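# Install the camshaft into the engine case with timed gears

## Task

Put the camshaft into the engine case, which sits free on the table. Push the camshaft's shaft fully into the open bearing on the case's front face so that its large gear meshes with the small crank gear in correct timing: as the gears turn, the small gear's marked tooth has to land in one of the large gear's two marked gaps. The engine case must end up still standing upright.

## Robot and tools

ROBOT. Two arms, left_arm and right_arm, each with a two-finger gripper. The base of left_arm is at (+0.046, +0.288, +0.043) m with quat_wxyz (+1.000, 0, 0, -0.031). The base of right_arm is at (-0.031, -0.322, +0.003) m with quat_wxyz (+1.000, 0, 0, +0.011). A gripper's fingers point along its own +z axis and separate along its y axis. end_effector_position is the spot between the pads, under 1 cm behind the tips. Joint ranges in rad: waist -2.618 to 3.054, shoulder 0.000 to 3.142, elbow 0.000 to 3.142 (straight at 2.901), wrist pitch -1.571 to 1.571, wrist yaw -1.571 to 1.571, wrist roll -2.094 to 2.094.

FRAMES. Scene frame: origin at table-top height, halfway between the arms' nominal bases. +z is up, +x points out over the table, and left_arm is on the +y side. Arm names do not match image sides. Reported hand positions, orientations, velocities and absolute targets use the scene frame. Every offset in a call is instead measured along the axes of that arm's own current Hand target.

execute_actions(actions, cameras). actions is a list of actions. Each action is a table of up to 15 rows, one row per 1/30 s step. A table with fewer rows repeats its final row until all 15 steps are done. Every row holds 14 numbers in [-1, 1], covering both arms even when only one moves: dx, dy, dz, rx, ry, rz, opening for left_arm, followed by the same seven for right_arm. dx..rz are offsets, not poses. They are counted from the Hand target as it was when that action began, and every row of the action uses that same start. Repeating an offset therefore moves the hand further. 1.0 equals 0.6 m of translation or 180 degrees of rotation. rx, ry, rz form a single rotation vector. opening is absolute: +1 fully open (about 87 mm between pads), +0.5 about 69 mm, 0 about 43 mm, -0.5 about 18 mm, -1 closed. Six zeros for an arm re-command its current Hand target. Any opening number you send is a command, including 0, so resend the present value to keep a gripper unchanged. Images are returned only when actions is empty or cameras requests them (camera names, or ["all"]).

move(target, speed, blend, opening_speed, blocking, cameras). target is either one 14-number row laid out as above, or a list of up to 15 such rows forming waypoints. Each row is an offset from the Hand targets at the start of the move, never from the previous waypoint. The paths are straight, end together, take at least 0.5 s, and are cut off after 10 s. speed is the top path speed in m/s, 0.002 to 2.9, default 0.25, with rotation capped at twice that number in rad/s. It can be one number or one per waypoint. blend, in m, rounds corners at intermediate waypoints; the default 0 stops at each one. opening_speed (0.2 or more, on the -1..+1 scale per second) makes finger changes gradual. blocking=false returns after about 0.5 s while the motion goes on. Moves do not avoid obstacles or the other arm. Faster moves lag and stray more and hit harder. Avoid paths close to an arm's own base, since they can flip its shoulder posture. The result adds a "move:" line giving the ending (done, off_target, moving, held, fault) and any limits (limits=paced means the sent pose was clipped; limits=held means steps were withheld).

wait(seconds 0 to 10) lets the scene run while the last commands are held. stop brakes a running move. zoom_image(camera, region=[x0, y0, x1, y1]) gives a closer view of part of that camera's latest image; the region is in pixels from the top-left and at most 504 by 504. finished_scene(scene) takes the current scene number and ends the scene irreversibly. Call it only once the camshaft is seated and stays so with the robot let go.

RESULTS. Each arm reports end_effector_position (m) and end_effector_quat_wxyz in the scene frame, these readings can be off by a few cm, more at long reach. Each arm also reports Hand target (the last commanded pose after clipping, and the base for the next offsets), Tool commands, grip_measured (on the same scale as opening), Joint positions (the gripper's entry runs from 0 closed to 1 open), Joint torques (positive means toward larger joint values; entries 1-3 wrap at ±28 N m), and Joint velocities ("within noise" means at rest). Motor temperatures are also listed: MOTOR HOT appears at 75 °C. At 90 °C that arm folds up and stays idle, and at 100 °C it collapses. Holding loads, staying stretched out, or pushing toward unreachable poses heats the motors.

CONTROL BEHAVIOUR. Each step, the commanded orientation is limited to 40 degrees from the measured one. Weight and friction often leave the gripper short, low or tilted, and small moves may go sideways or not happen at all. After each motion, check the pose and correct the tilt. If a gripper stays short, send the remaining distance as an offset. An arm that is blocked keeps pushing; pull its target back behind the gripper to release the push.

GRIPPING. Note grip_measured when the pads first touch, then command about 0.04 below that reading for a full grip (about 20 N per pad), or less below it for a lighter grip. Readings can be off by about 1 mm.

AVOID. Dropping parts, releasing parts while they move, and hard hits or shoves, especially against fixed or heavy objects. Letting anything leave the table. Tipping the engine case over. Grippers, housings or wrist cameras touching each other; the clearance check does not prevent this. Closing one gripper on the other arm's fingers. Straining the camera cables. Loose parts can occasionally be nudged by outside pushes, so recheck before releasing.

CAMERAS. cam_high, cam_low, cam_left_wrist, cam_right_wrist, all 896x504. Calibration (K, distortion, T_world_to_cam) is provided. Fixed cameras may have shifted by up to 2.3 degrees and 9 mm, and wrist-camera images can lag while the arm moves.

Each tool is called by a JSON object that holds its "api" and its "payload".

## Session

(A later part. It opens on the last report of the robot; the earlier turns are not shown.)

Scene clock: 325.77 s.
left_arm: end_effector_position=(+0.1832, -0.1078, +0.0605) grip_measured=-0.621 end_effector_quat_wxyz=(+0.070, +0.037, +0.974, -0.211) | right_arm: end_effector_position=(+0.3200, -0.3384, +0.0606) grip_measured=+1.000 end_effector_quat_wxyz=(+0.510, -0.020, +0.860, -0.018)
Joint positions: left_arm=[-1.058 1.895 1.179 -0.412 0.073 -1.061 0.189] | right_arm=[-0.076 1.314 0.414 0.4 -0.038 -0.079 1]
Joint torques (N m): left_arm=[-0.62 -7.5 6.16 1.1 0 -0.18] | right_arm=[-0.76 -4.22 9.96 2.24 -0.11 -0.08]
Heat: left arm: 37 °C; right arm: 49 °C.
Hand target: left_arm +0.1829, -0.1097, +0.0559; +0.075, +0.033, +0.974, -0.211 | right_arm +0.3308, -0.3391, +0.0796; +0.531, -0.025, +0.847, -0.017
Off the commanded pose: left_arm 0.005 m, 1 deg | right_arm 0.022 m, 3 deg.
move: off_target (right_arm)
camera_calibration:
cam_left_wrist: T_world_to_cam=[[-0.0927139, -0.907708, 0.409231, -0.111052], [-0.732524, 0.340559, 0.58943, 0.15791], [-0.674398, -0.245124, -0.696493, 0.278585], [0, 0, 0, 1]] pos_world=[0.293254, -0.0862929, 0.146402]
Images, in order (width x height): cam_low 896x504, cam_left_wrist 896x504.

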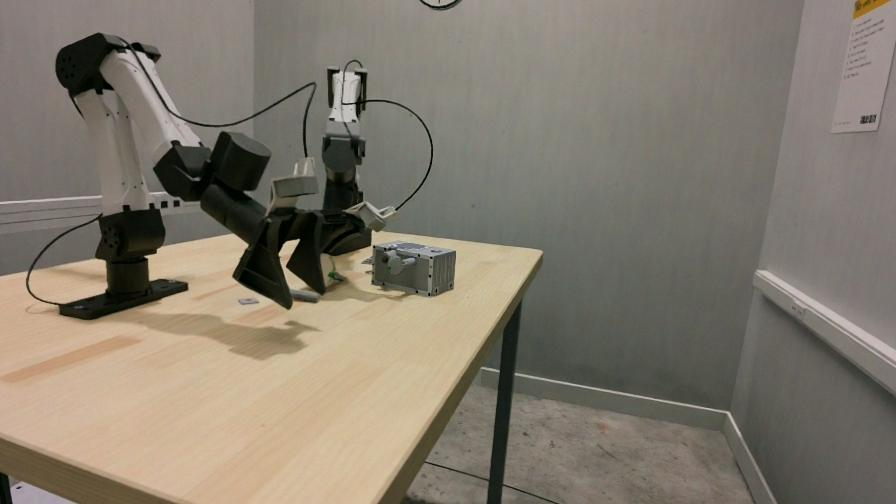

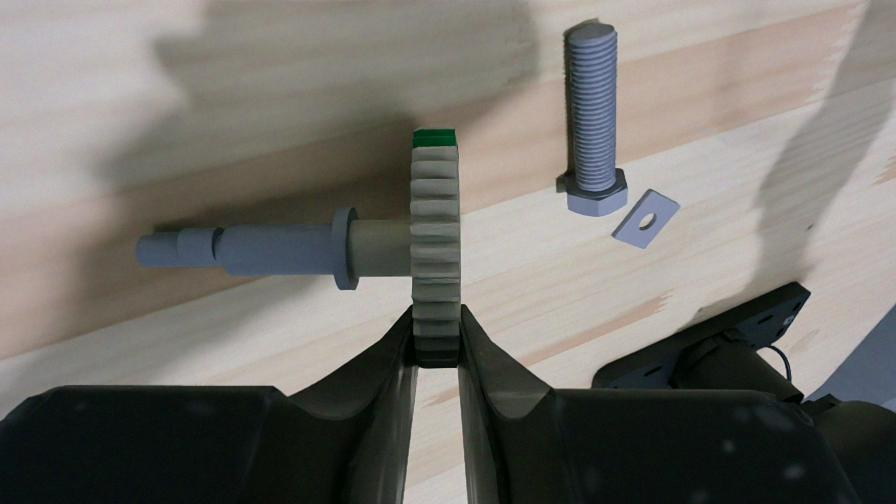

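{"api": "move", "payload": {"target": [0.0012,0.003,0.0068,0,0,0,-0.75,0,0,0,0,0,0,1], "speed": 0.03}}

{"api": "move", "payload": {"target": [0,0,0,0,0,0,0.3,0,0,0,0,0,0,1], "opening_speed": 0.6, "cameras": ["cam_left_wrist"]}}

Scene clock: 335.87 s.
left_arm: end_effector_position=(+0.1840, -0.1094, +0.0603) grip_measured=-0.620 end_effector_quat_wxyz=(+0.072, +0.037, +0.973, -0.216) | right_arm: end_effector_position=(+0.3200, -0.3384, +0.0606) grip_measured=+1.000 end_effector_quat_wxyz=(+0.510, -0.020, +0.860, -0.018)
Joint positions: left_arm=[-1.058 1.895 1.174 -0.396 0.073 -1.061 0.19] | right_arm=[-0.076 1.314 0.414 0.4 -0.038 -0.079 1]
Joint torques (N m): left_arm=[-0.46 -6.84 5.41 1.22 -0.02 -0.18] | right_arm=[-0.76 -4.23 9.98 2.24 -0.11 -0.08]
Heat: left arm: 38 °C; right arm: 49 °C.
Hand target: left_arm +0.1829, -0.1097, +0.0514; +0.075, +0.033, +0.974, -0.211 | right_arm +0.3308, -0.3391, +0.0796; +0.531, -0.025, +0.847, -0.017
Off the commanded pose: left_arm 0.009 m, 1 deg | right_arm 0.022 m, 3 deg.
move: off_target (right_arm)

Scene clock: 337.83 s.
left_arm: end_effector_position=(+0.1852, -0.1120, +0.0605) grip_measured=+0.300 end_effector_quat_wxyz=(+0.075, +0.037, +0.972, -0.221) | right_arm: end_effector_position=(+0.3200, -0.3384, +0.0606) grip_measured=+1.000 end_effector_quat_wxyz=(+0.510, -0.020, +0.860, -0.018)
Joint positions: left_arm=[-1.058 1.897 1.173 -0.382 0.073 -1.062 0.65] | right_arm=[-0.076 1.314 0.414 0.4 -0.038 -0.079 1]
Joint torques (N m): left_arm=[-0.53 -7.04 5.57 1.11 -0.03 -0.17] | right_arm=[-0.76 -4.23 9.98 2.24 -0.11 -0.08]
Heat: left arm: 38 °C; right arm: 49 °C.
Hand target: left_arm +0.1829, -0.1097, +0.0513; +0.075, +0.033, +0.974, -0.211 | right_arm +0.3308, -0.3391, +0.0796; +0.531, -0.025, +0.847, -0.017
Off the commanded pose: left_arm 0.010 m, 1 deg | right_arm 0.022 m, 3 deg.
move: off_target (right_arm)
camera_calibration:
cam_left_wrist: T_world_to_cam=[[-0.0963243, -0.899553, 0.426058, -0.114058], [-0.738039, 0.351756, 0.575818, 0.163944], [-0.667847, -0.258983, -0.697788, 0.276208], [0, 0, 0, 1]] pos_world=[0.294475, -0.0887365, 0.146928]
Images, in order (width x height): cam_left_wrist 896x504.

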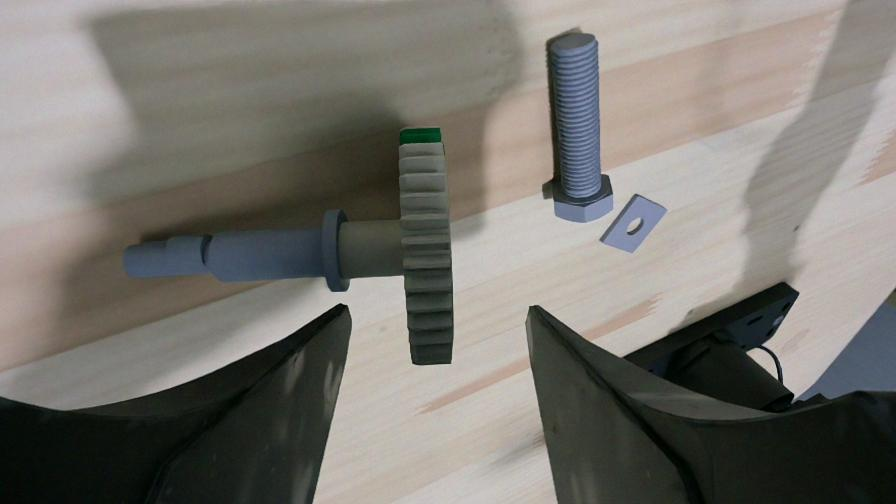

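{"api": "move", "payload": {"target": [[0,0,-0.2,0,0,0,0.3,0,0,0,0,0,0,1],[-0.355,0.533,-0.306,-0.1258,-0.3105,0.0823,0.3,0,0,0,0,0,0,1]], "speed": 0.25, "blend": 0.02}}

{"api": "move", "payload": {"target": [0,0,0,0,0,0,0.3,-0.1537,0.2,-0.3495,0,0,0,1], "cameras": ["all"]}}

{"api": "zoom_image", "payload": {"camera": "cam_low", "region": [280, 220, 470, 310]}}

Scene clock: 356.27 s.
left_arm: end_effector_position=(+0.4028, +0.2497, +0.1286) grip_measured=+0.300 end_effector_quat_wxyz=(+0.555, +0.028, +0.831, -0.003) | right_arm: end_effector_position=(+0.3200, -0.3384, +0.0606) grip_measured=+1.000 end_effector_quat_wxyz=(+0.510, -0.020, +0.860, -0.018)
Joint positions: left_arm=[-0.096 1.257 0.403 0.458 -0.109 -0.017 0.65] | right_arm=[-0.076 1.314 0.414 0.4 -0.038 -0.079 1]
Joint torques (N m): left_arm=[0.77 -2.8 5.57 1.89 0.34 0.05] | right_arm=[-0.76 -4.22 9.98 2.24 -0.11 -0.08]
Heat: left arm: 37 °C; right arm: 49 °C.
Hand target: left_arm +0.3995, +0.2504, +0.1205; +0.548, +0.036, +0.835, -0.004 | right_arm +0.3308, -0.3391, +0.0796; +0.531, -0.025, +0.847, -0.017
Off the commanded pose: left_arm 0.009 m, 1 deg | right_arm 0.022 m, 3 deg.
move: off_target (right_arm)

Scene clock: 358.47 s.
left_arm: end_effector_position=(+0.4028, +0.2496, +0.1287) grip_measured=+0.300 end_effector_quat_wxyz=(+0.556, +0.028, +0.831, -0.003) | right_arm: end_effector_position=(+0.1775, -0.2142, +0.2356) grip_measured=+1.000 end_effector_quat_wxyz=(+0.521, -0.036, +0.852, -0.022)
Joint positions: left_arm=[-0.096 1.257 0.403 0.459 -0.109 -0.017 0.65] | right_arm=[0.983 0.838 0.967 -0.891 0.85 0.538 1]
Joint torques (N m): left_arm=[0.92 -2.82 5.6 1.83 0.32 0.07] | right_arm=[0.29 0.49 10.26 1.72 0.56 0.12]
Heat: left arm: 37 °C; right arm: 49 °C.
Hand target: left_arm +0.3994, +0.2504, +0.1204; +0.548, +0.036, +0.836, -0.004 | right_arm +0.1793, -0.2132, +0.2473; +0.531, -0.025, +0.847, -0.017
Off the commanded pose: left_arm 0.009 m, 1 deg | right_arm 0.012 m, 2 deg.
move: off_target (right_arm)
camera_calibration:
cam_left_wrist: T_world_to_cam=[[-0.0484045, -0.998685, -0.016886, 0.265564], [-0.950191, 0.0512521, -0.307425, 0.432296], [0.307886, 0.00116416, -0.951422, 0.137364], [0, 0, 0, 1]] pos_world=[0.381326, 0.242898, 0.268074]
cam_right_wrist: T_world_to_cam=[[0.063844, -0.997336, 0.0352959, -0.229606], [-0.972752, -0.0700915, -0.221, 0.228866], [0.222885, -0.0202247, -0.974635, 0.330962], [0, 0, 0, 1]] pos_world=[0.163522, -0.206259, 0.381251]

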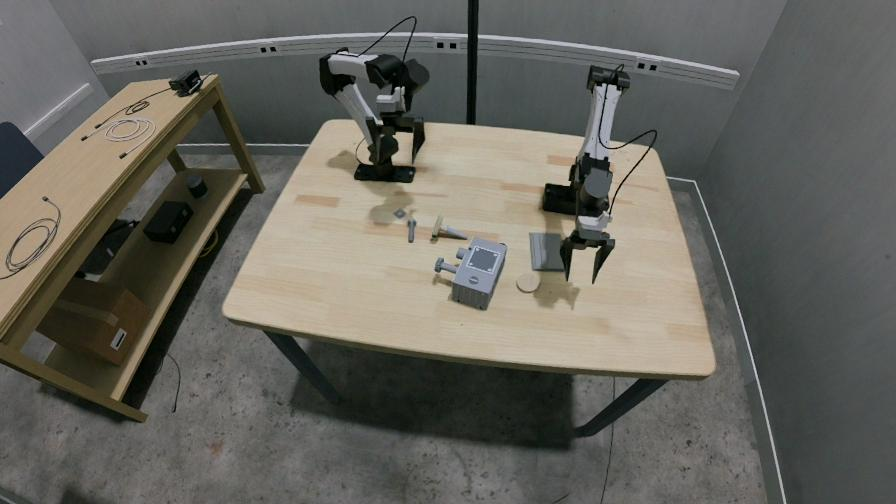

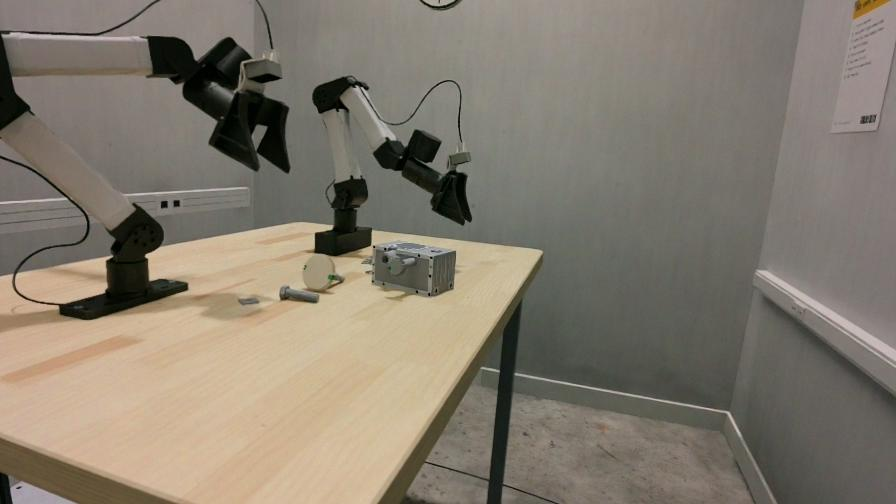

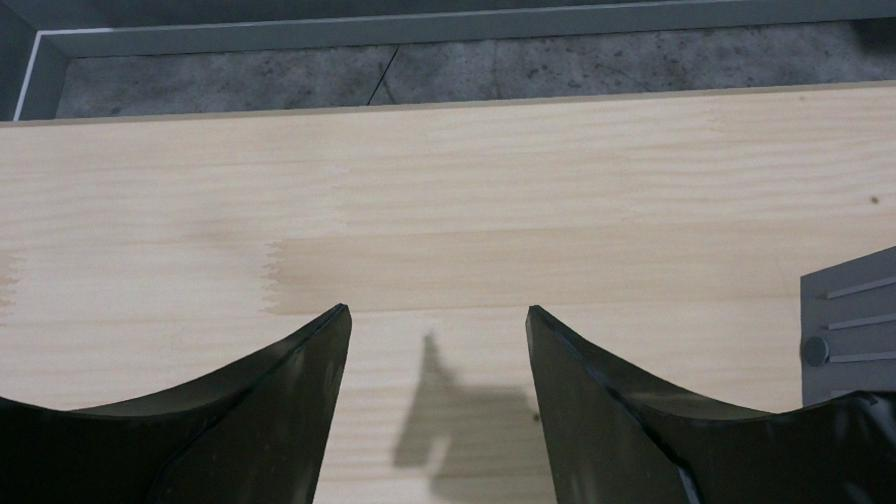

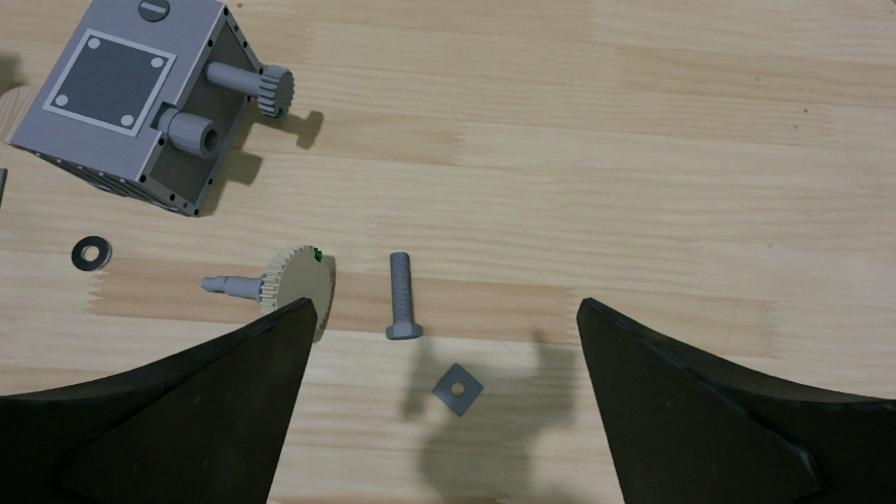

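Scaled by 2.653 from the camera's 896x504 image, which has a finer 1280x720 frame.

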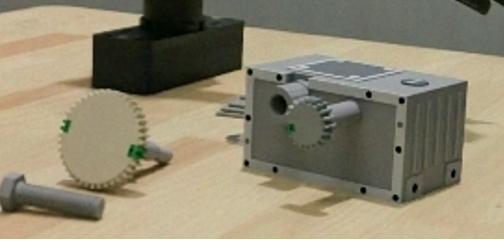

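{"api": "zoom_image", "payload": {"camera": "cam_low", "region": [365, 235, 465, 305]}}

{"api": "zoom_image", "payload": {"camera": "cam_right_wrist", "region": [100, 30, 350, 230]}}

{"api": "zoom_image", "payload": {"camera": "cam_low", "region": [290, 240, 360, 300]}}

Scaled by 5.040 from the camera's 896x504 image, which has a finer 1280x720 frame.

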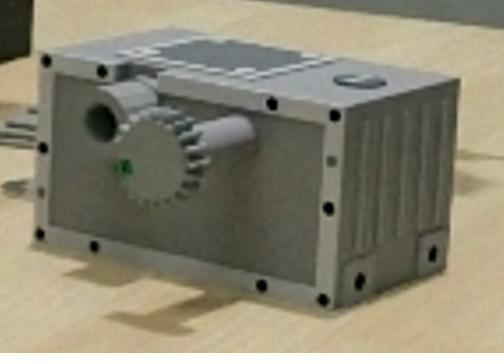

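Scaled by 2.016 from the camera's 896x504 image, which has a finer 1280x720 frame.

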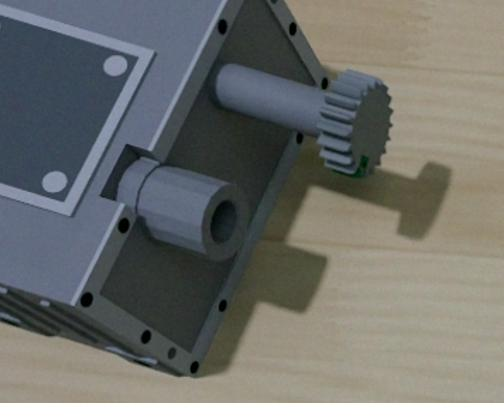

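Scaled by 7.200 from the camera's 896x504 image, which has a finer 1280x720 frame.

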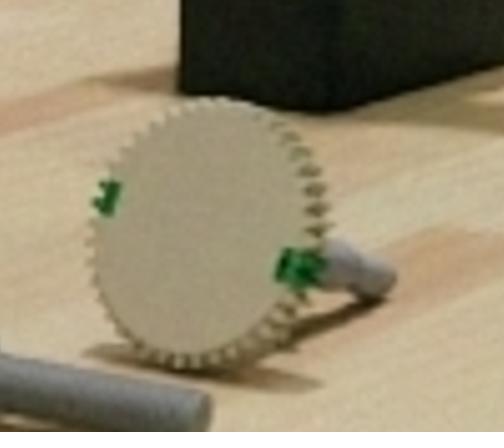

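{"api": "move", "payload": {"target": [0,0,0,0,0,0,0.3,0.1363,-0.0525,0.2512,-0.3785,-0.1367,-0.071,1], "cameras": ["cam_right_wrist","cam_low"]}}

Scene clock: 410.90 s.
left_arm: end_effector_position=(+0.4028, +0.2496, +0.1287) grip_measured=+0.300 end_effector_quat_wxyz=(+0.556, +0.028, +0.831, -0.003) | right_arm: end_effector_position=(+0.2741, -0.2471, +0.1014) grip_measured=+1.000 end_effector_quat_wxyz=(+0.570, -0.389, +0.599, +0.407)
Joint positions: left_arm=[-0.096 1.257 0.403 0.459 -0.109 -0.017 0.65] | right_arm=[-0.369 1.618 0.524 0.468 -1.537 -0.582 1]
Joint torques (N m): left_arm=[0.85 -2.84 5.61 1.8 0.27 0.03] | right_arm=[-0.47 -3.85 8.13 1.58 -0.45 -0.11]
Motor temperatures (°C): left_arm=[22 32 34 40 23 22 23] | right_arm=[23 26 46 41 23 24 23]
Heat: left arm: 40 °C; right arm: 46 °C.
Hand target: left_arm +0.3994, +0.2504, +0.1204; +0.548, +0.036, +0.836, -0.004 | right_arm +0.2801, -0.2500, +0.1098; +0.579, -0.406, +0.579, +0.406
Off the commanded pose: left_arm 0.009 m, 1 deg | right_arm 0.011 m, 3 deg.
joint sent to its limit (right arm) — joint 5 (wrist yaw), lower limit. The joint targets still meet the commanded pose.
move: off_target (right_arm)
camera_calibration:
cam_right_wrist: T_world_to_cam=[[0.942142, -0.328137, -0.0685189, -0.328592], [-0.296235, -0.719344, -0.628322, -0.0136438], [0.156887, 0.612266, -0.77493, 0.332086], [0, 0, 0, 1]] pos_world=[0.253439, -0.320963, 0.226256]
Images, in order (width x height): cam_low 896x504, cam_right_wrist 896x504.

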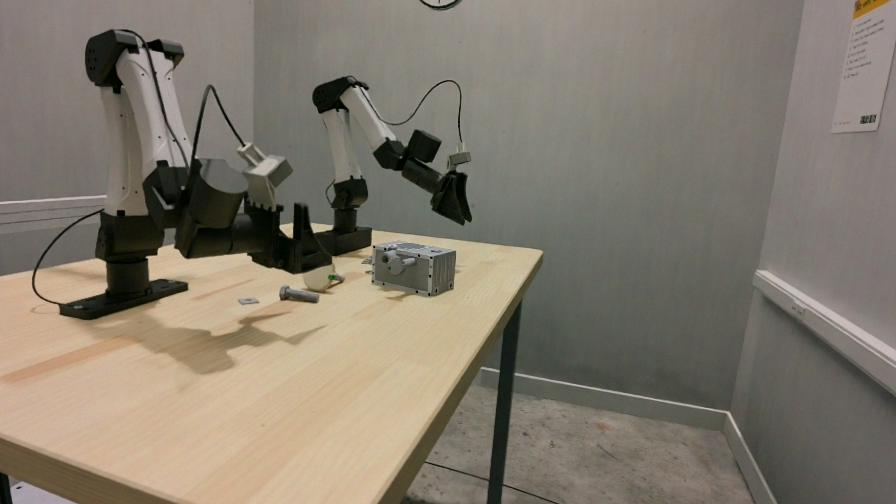

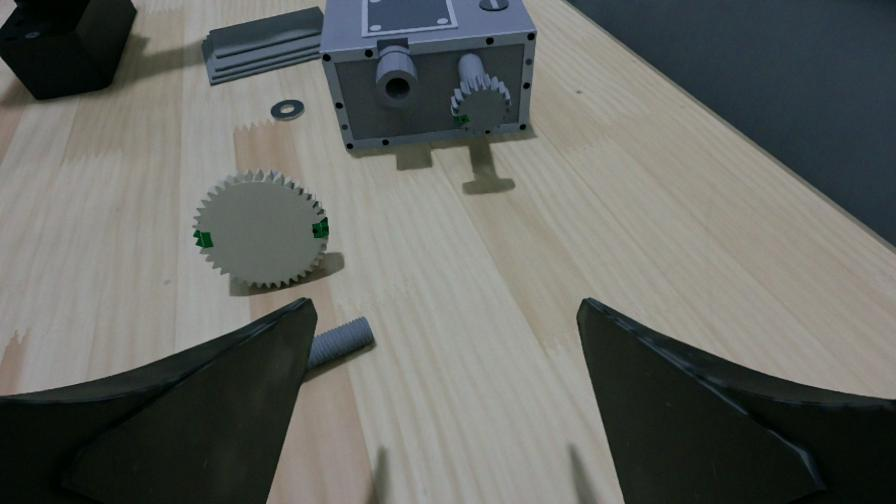

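Superb view.

{"api": "zoom_image", "payload": {"camera": "cam_right_wrist", "region": [310, 0, 550, 210]}}

{"api": "zoom_image", "payload": {"camera": "cam_right_wrist", "region": [180, 160, 350, 300]}}

Scaled by 2.100 from the camera's 896x504 image, which has a finer 1280x720 frame.

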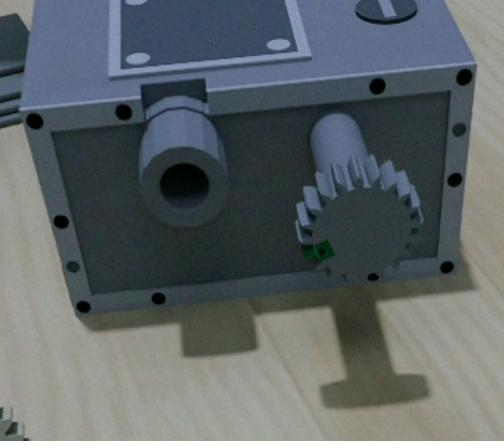

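Scaled by 2.965 from the camera's 896x504 image, which has a finer 1280x720 frame.

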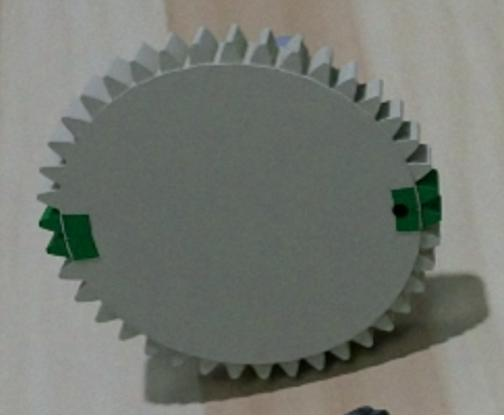

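{"api": "move", "payload": {"target": [[0,0,0,0,0,0,0.3,-0.1667,0.218,0.0627,0.223,0.1555,0.0345,1],[0,0,0,0,0,0,0.3,-0.0183,0.3577,0.198,0.4458,0.311,0.0689,1]], "blend": 0.02, "cameras": ["all"]}}

Scene clock: 540.30 s.
left_arm: end_effector_position=(+0.4029, +0.2496, +0.1288) grip_measured=+0.300 end_effector_quat_wxyz=(+0.556, +0.028, +0.831, -0.004) | right_arm: end_effector_position=(+0.1211, -0.0692, +0.1163) grip_measured=+1.000 end_effector_quat_wxyz=(+0.342, -0.031, +0.914, -0.217)
Joint positions: left_arm=[-0.096 1.257 0.403 0.459 -0.109 -0.017 0.65] | right_arm=[1.334 1.917 1.538 -1.522 0.781 1.424 1]
Joint torques (N m): left_arm=[0.73 -2.82 5.64 1.8 0.26 0.04] | right_arm=[0.25 -5.9 8.75 -0.47 0.38 0.16]
Heat: left arm: 43 °C; right arm: 44 °C.
Hand target: left_arm +0.3994, +0.2504, +0.1205; +0.548, +0.036, +0.836, -0.004 | right_arm +0.1189, -0.0651, +0.1207; +0.340, -0.027, +0.916, -0.212
Off the commanded pose: left_arm 0.009 m, 1 deg | right_arm 0.006 m, 1 deg.
move: done
camera_calibration:
cam_left_wrist: T_world_to_cam=[[-0.0484307, -0.998685, -0.0168065, 0.265554], [-0.950092, 0.0512529, -0.307731, 0.432372], [0.308187, 0.00106416, -0.951325, 0.137343], [0, 0, 0, 1]] pos_world=[0.381327, 0.242898, 0.268175]
cam_right_wrist: T_world_to_cam=[[-0.0830439, -0.922696, 0.376479, -0.0938131], [-0.981778, 0.140548, 0.127903, 0.132958], [-0.170929, -0.358997, -0.917554, 0.247772], [0, 0, 0, 1]] pos_world=[0.165096, -0.0162986, 0.245657]

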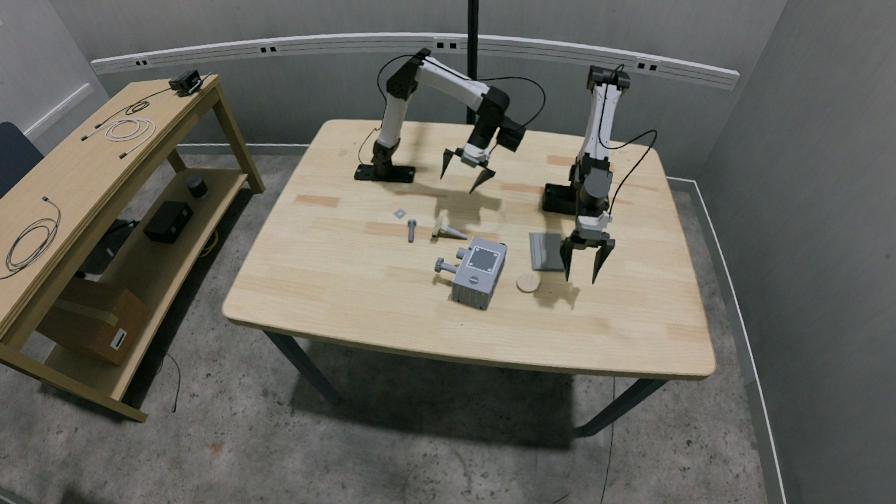

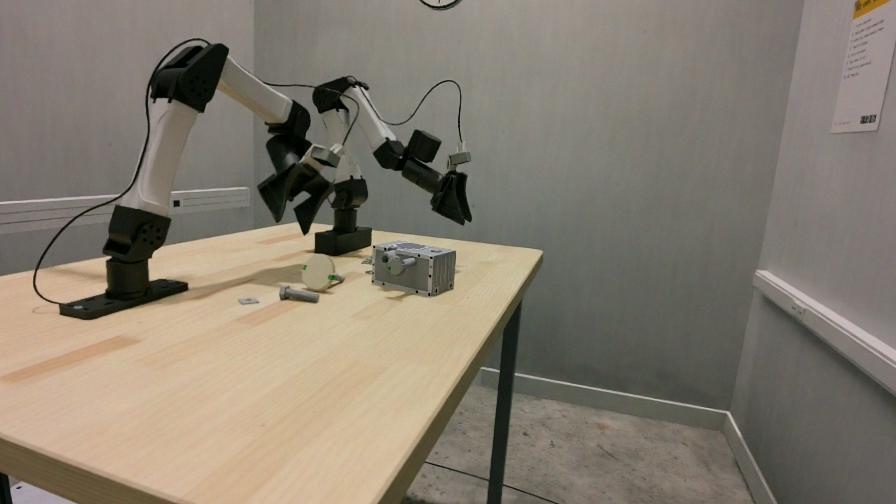

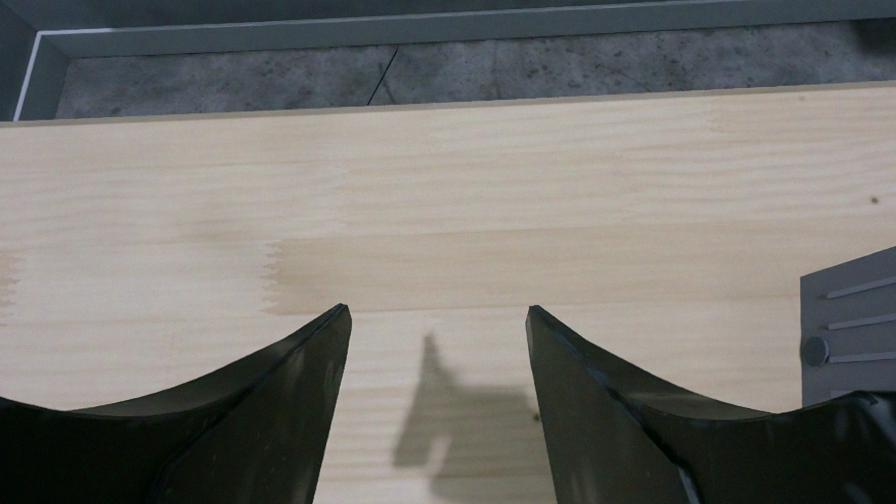

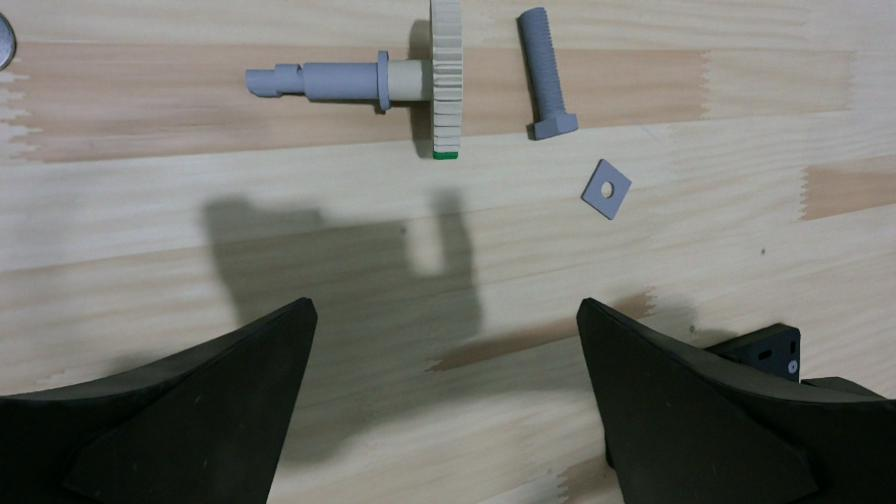

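{"api": "move", "payload": {"target": [0,0,0,0,0,0,0.3,-0.009,0.0035,0.115,0,0,0,1], "speed": 0.12, "cameras": ["cam_right_wrist"]}}

Scene clock: 554.23 s.
left_arm: end_effector_position=(+0.4029, +0.2496, +0.1288) grip_measured=+0.300 end_effector_quat_wxyz=(+0.556, +0.028, +0.831, -0.004) | right_arm: end_effector_position=(+0.1617, -0.0902, +0.0673) grip_measured=+1.000 end_effector_quat_wxyz=(+0.324, -0.033, +0.917, -0.228)
Joint positions: left_arm=[-0.096 1.257 0.403 0.459 -0.109 -0.017 0.65] | right_arm=[1.186 1.917 1.351 -1.227 0.792 1.228 1]
Joint torques (N m): left_arm=[0.69 -2.89 5.76 1.82 0.27 0.04] | right_arm=[-0.47 -8.88 5.55 0.21 0.7 -0.04]
Motor temperatures (°C): left_arm=[22 29 34 43 23 22 23] | right_arm=[23 29 44 35 23 24 23]
Heat: left arm: 43 °C; right arm: 44 °C.
Hand target: left_arm +0.3994, +0.2504, +0.1205; +0.548, +0.036, +0.836, -0.004 | right_arm +0.1670, -0.0877, +0.0763; +0.340, -0.027, +0.916, -0.212
Off the commanded pose: left_arm 0.009 m, 1 deg | right_arm 0.011 m, 3 deg.
move: off_target (right_arm)
camera_calibration:
cam_right_wrist: T_world_to_cam=[[-0.0807669, -0.913664, 0.398366, -0.0923993], [-0.97494, 0.155537, 0.159063, 0.180132], [-0.207291, -0.375535, -0.903329, 0.205738], [0, 0, 0, 1]] pos_world=[0.210803, -0.0351771, 0.194005]
Images, in order (width x height): cam_right_wrist 896x504.

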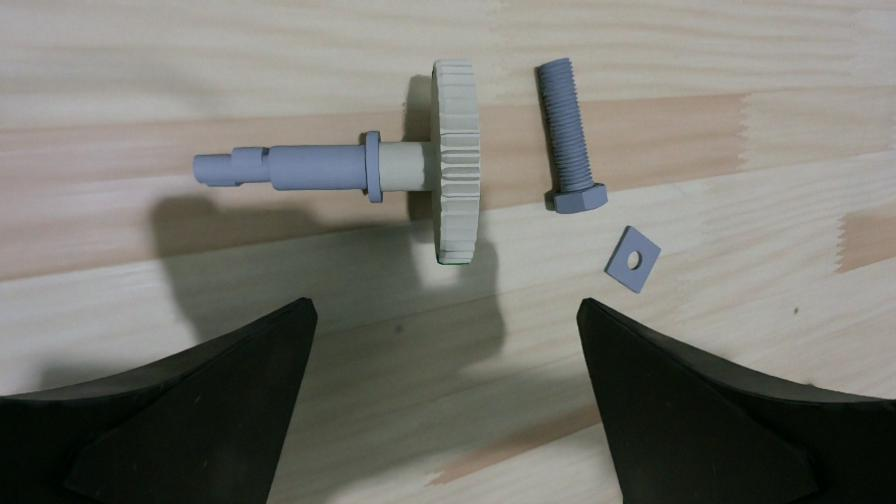

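{"api": "move", "payload": {"target": [0,0,0,0,0,0,0.3,-0.018,-0.003,0.044,-0.007,-0.008,0.008,1], "speed": 0.08, "cameras": ["cam_right_wrist","cam_low"]}}

Scene clock: 566.07 s.
left_arm: end_effector_position=(+0.4029, +0.2496, +0.1288) grip_measured=+0.300 end_effector_quat_wxyz=(+0.556, +0.028, +0.831, -0.004) | right_arm: end_effector_position=(+0.1860, -0.0994, +0.0562) grip_measured=+1.000 end_effector_quat_wxyz=(+0.337, -0.029, +0.917, -0.212)
Joint positions: left_arm=[-0.096 1.257 0.403 0.459 -0.109 -0.017 0.65] | right_arm=[1.112 1.877 1.259 -1.052 0.814 1.112 1]
Joint torques (N m): left_arm=[0.75 -2.85 5.7 1.82 0.24 0.01] | right_arm=[-0.51 -8.62 5.67 0.51 0.71 -0.03]
Heat: left arm: 43 °C; right arm: 44 °C.
Hand target: left_arm +0.3994, +0.2504, +0.1205; +0.548, +0.036, +0.836, -0.004 | right_arm +0.1919, -0.0969, +0.0658; +0.354, -0.022, +0.914, -0.197
Off the commanded pose: left_arm 0.009 m, 1 deg | right_arm 0.011 m, 3 deg.
move: off_target (right_arm)
camera_calibration:
cam_right_wrist: T_world_to_cam=[[-0.0811308, -0.926785, 0.366726, -0.0939209], [-0.979909, 0.141428, 0.140629, 0.207526], [-0.182198, -0.347948, -0.919639, 0.196278], [0, 0, 0, 1]] pos_world=[0.231499, -0.0481, 0.185764]
Images, in order (width x height): cam_low 896x504, cam_right_wrist 896x504.

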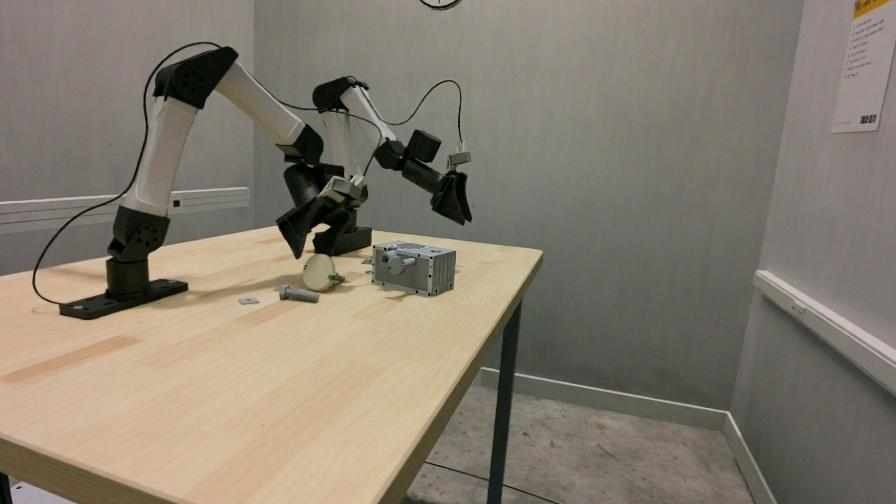

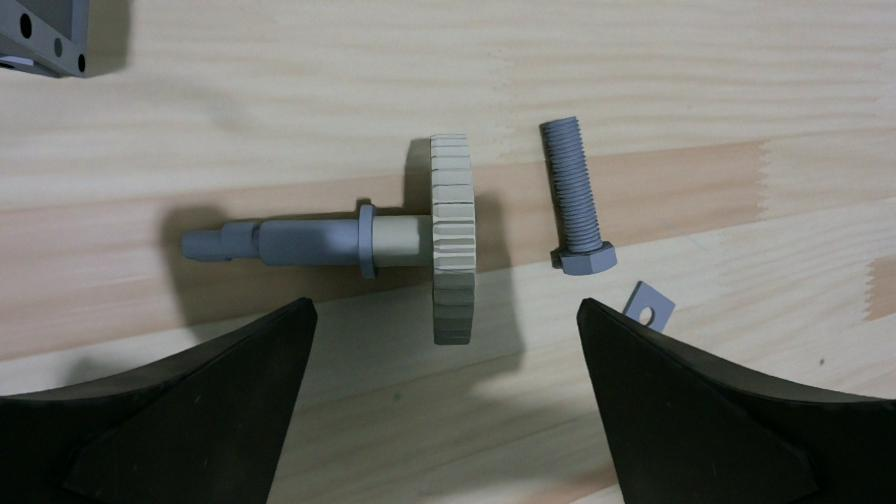

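{"api": "move", "payload": {"target": [0,0,0,0,0,0,0.3,0.007,-0.004,0.0135,0,0,0,1], "speed": 0.06, "cameras": ["cam_right_wrist","cam_low"]}}

Scene clock: 594.93 s.
left_arm: end_effector_position=(+0.4029, +0.2496, +0.1288) grip_measured=+0.300 end_effector_quat_wxyz=(+0.556, +0.028, +0.831, -0.004) | right_arm: end_effector_position=(+0.1872, -0.1048, +0.0493) grip_measured=+1.000 end_effector_quat_wxyz=(+0.337, -0.031, +0.917, -0.212)
Joint positions: left_arm=[-0.096 1.257 0.403 0.459 -0.109 -0.017 0.65] | right_arm=[1.102 1.867 1.216 -1.005 0.815 1.093 1]
Joint torques (N m): left_arm=[0.91 -2.81 5.68 1.8 0.32 0.07] | right_arm=[-0.75 -8.5 5.64 0.52 0.71 -0.04]
Heat: left arm: 43 °C; right arm: 43 °C.
Hand target: left_arm +0.3994, +0.2504, +0.1205; +0.548, +0.036, +0.836, -0.004 | right_arm +0.1938, -0.1027, +0.0586; +0.354, -0.022, +0.914, -0.197
Off the commanded pose: left_arm 0.009 m, 1 deg | right_arm 0.012 m, 3 deg.
move: off_target (right_arm)
camera_calibration:
cam_right_wrist: T_world_to_cam=[[-0.0782331, -0.927211, 0.366279, -0.0967965], [-0.980293, 0.138397, 0.140964, 0.210208], [-0.181395, -0.348033, -0.919766, 0.188027], [0, 0, 0, 1]] pos_world=[0.2326, -0.0534035, 0.178764]
Images, in order (width x height): cam_low 896x504, cam_right_wrist 896x504.

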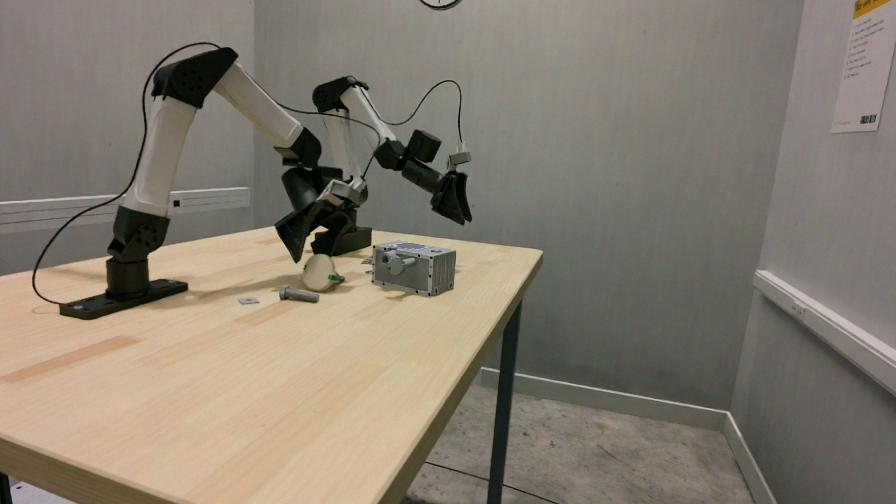

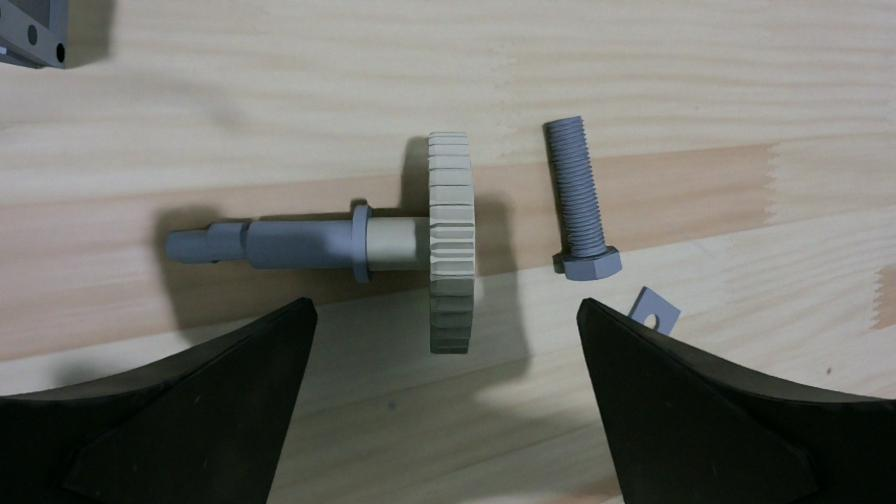

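{"api": "move", "payload": {"target": [[0,0,0,0,0,0,0.3,0.006,-0.003,0.012,0,0,0,1],[0,0,0,0,0,0,0.3,0.006,-0.003,0.012,0,0,0,-0.72]], "speed": 0.06, "opening_speed": 1.0, "cameras": ["cam_right_wrist","cam_low"]}}

{"api": "zoom_image", "payload": {"camera": "cam_low", "region": [260, 220, 380, 310]}}

Scene clock: 604.10 s.
left_arm: end_effector_position=(+0.4029, +0.2496, +0.1288) grip_measured=+0.300 end_effector_quat_wxyz=(+0.556, +0.028, +0.831, -0.004) | right_arm: end_effector_position=(+0.1904, -0.1085, +0.0442) grip_measured=-0.621 end_effector_quat_wxyz=(+0.341, -0.029, +0.916, -0.208)
Joint positions: left_arm=[-0.096 1.257 0.403 0.459 -0.109 -0.017 0.65] | right_arm=[1.09 1.857 1.18 -0.957 0.82 1.075 0.189]
Joint torques (N m): left_arm=[0.91 -2.74 5.82 1.8 0.3 0.03] | right_arm=[-0.75 -8.1 5.59 0.53 0.67 -0.05]
Motor temperatures (°C): left_arm=[22 29 34 43 23 22 23] | right_arm=[23 34 43 33 24 24 23]
Heat: left arm: 43 °C; right arm: 43 °C.
Hand target: left_arm +0.3994, +0.2504, +0.1205; +0.548, +0.036, +0.836, -0.004 | right_arm +0.1957, -0.1076, +0.0521; +0.354, -0.021, +0.914, -0.197
Off the commanded pose: left_arm 0.009 m, 1 deg | right_arm 0.010 m, 2 deg.
move: done; target 2's new opening was sent with right_arm's hand 0.012 m and 3 deg from that target
camera_calibration:
cam_right_wrist: T_world_to_cam=[[-0.0810543, -0.929984, 0.358553, -0.0976934], [-0.98144, 0.137197, 0.133986, 0.21494], [-0.173797, -0.341038, -0.923844, 0.182197], [0, 0, 0, 1]] pos_world=[0.234697, -0.0582064, 0.174551]
Images, in order (width x height): cam_low 896x504, cam_right_wrist 896x504.

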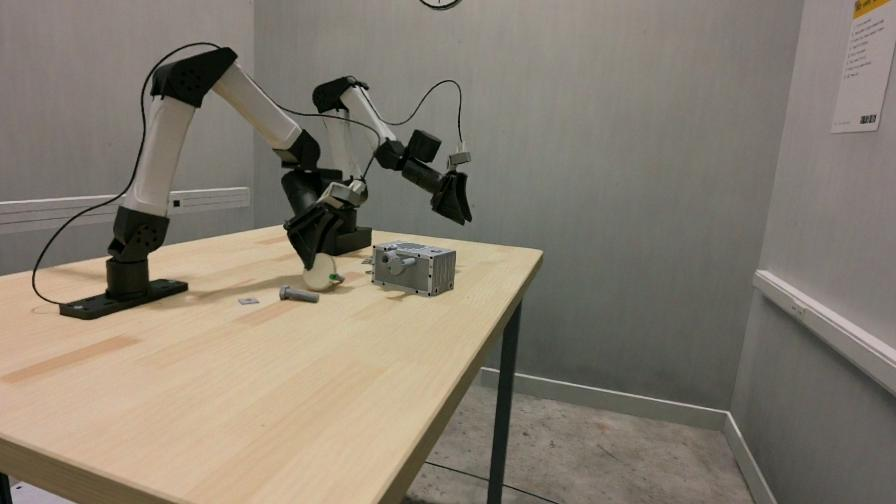

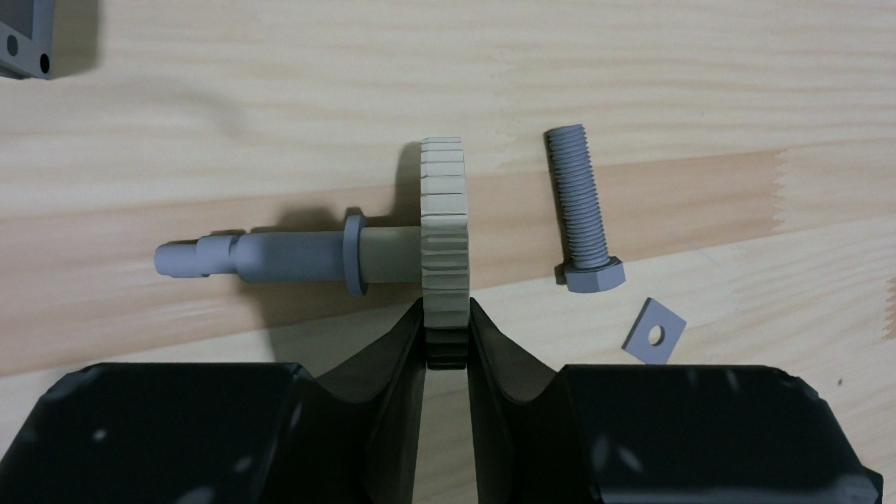

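Scaled by 4.200 from the camera's 896x504 image, which has a finer 1280x720 frame.

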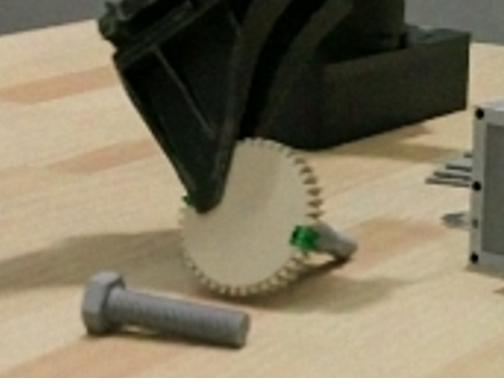

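{"api": "move", "payload": {"target": [[0,0,0,0,0,0,0.3,-0.0958,-0.0563,-0.1007,0,0,0,-0.72],[0,0,0,0,0,0,0.3,-0.1682,-0.1692,-0.0262,-0.0713,0.0946,0.1107,-0.72]], "speed": 0.15, "blend": 0.01, "cameras": ["all"]}}

{"api": "zoom_image", "payload": {"camera": "cam_low", "region": [300, 200, 470, 300]}}

Scene clock: 662.50 s.
left_arm: end_effector_position=(+0.4029, +0.2496, +0.1288) grip_measured=+0.300 end_effector_quat_wxyz=(+0.556, +0.028, +0.831, -0.004) | right_arm: end_effector_position=(+0.2402, -0.1850, +0.1493) grip_measured=-0.625 end_effector_quat_wxyz=(+0.209, +0.121, +0.968, -0.063)
Joint positions: left_arm=[-0.096 1.257 0.403 0.459 -0.109 -0.017 0.65] | right_arm=[0.565 1.561 1.388 -1.15 0.368 0.788 0.187]
Joint torques (N m): left_arm=[0.92 -2.8 5.59 1.81 0.31 0.09] | right_arm=[-0.44 -7.05 8.9 1.44 0.23 -0.06]
Heat: left arm: 44 °C; right arm: 42 °C.
Hand target: left_arm +0.3994, +0.2504, +0.1204; +0.548, +0.036, +0.836, -0.004 | right_arm +0.2508, -0.1776, +0.1653; +0.240, +0.126, +0.962, -0.032
Off the commanded pose: left_arm 0.009 m, 1 deg | right_arm 0.021 m, 5 deg.
move: off_target (right_arm)
camera_calibration:
cam_left_wrist: T_world_to_cam=[[-0.0484307, -0.998685, -0.0168065, 0.265554], [-0.950092, 0.0512529, -0.307731, 0.432372], [0.308187, 0.00106416, -0.951325, 0.137343], [0, 0, 0, 1]] pos_world=[0.381327, 0.242898, 0.268175]
cam_right_wrist: T_world_to_cam=[[-0.264582, -0.964046, 0.0247211, -0.114835], [-0.871079, 0.249909, 0.422808, 0.211503], [-0.413784, 0.0903331, -0.905882, 0.396646], [0, 0, 0, 1]] pos_world=[0.317979, -0.199393, 0.272728]

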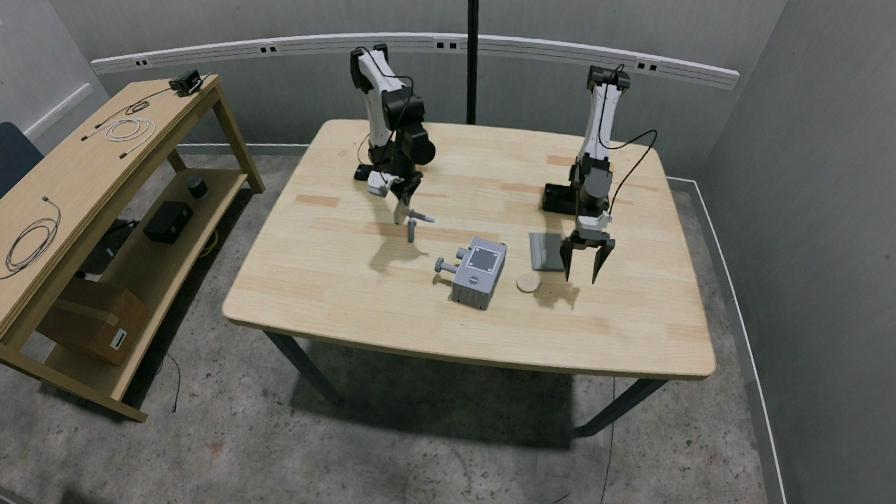

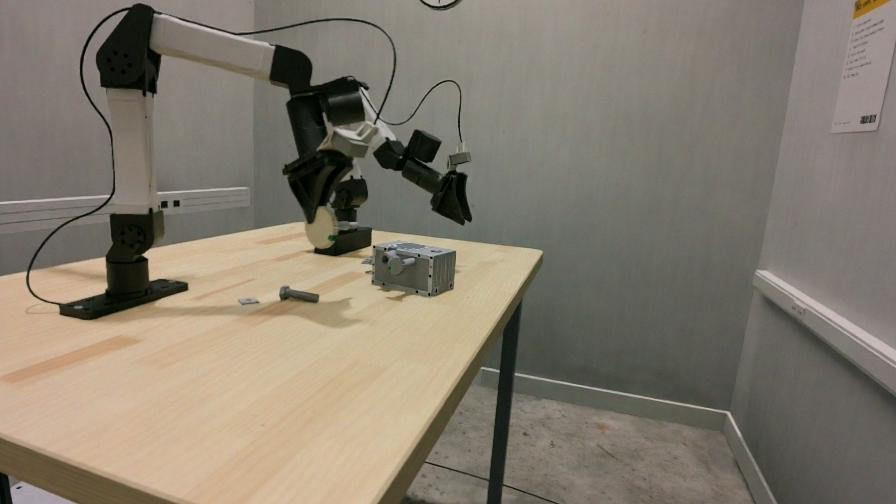

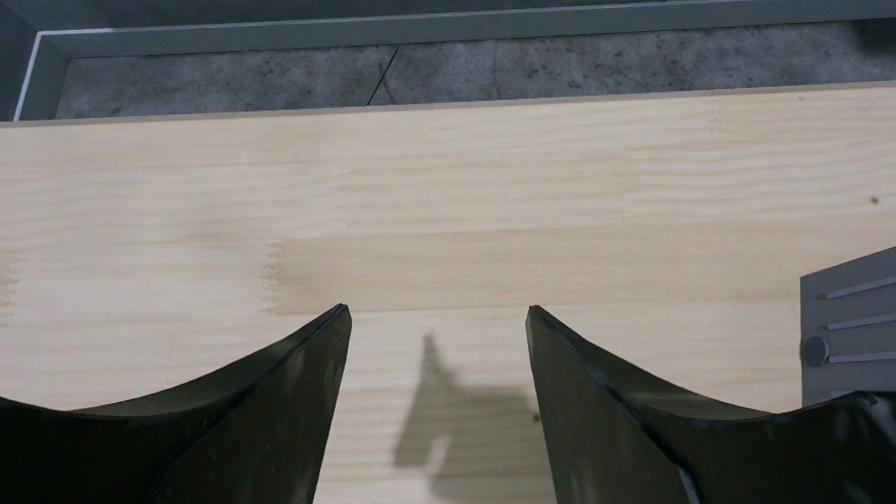

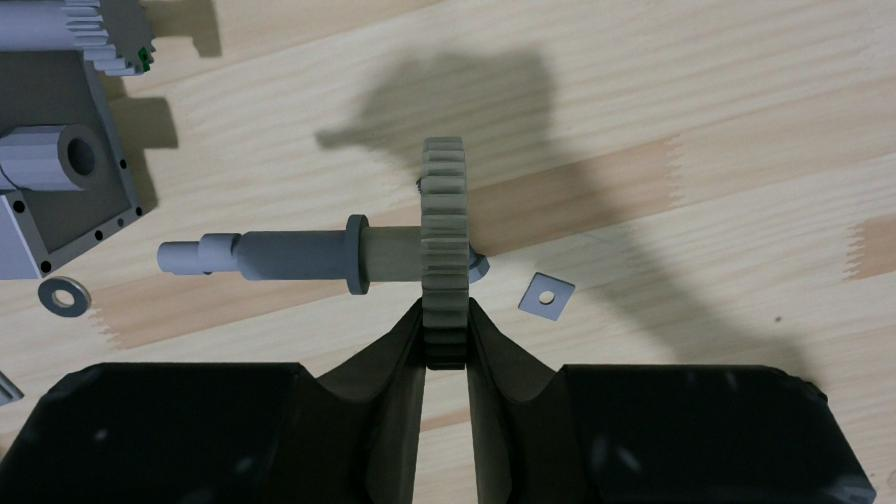

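Scaled by 2.965 from the camera's 896x504 image, which has a finer 1280x720 frame.

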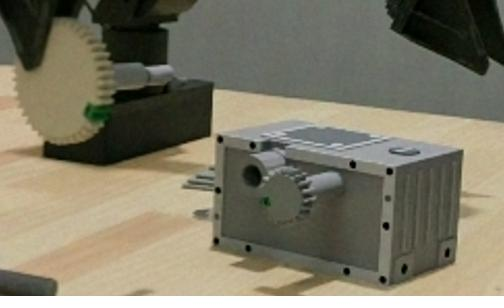

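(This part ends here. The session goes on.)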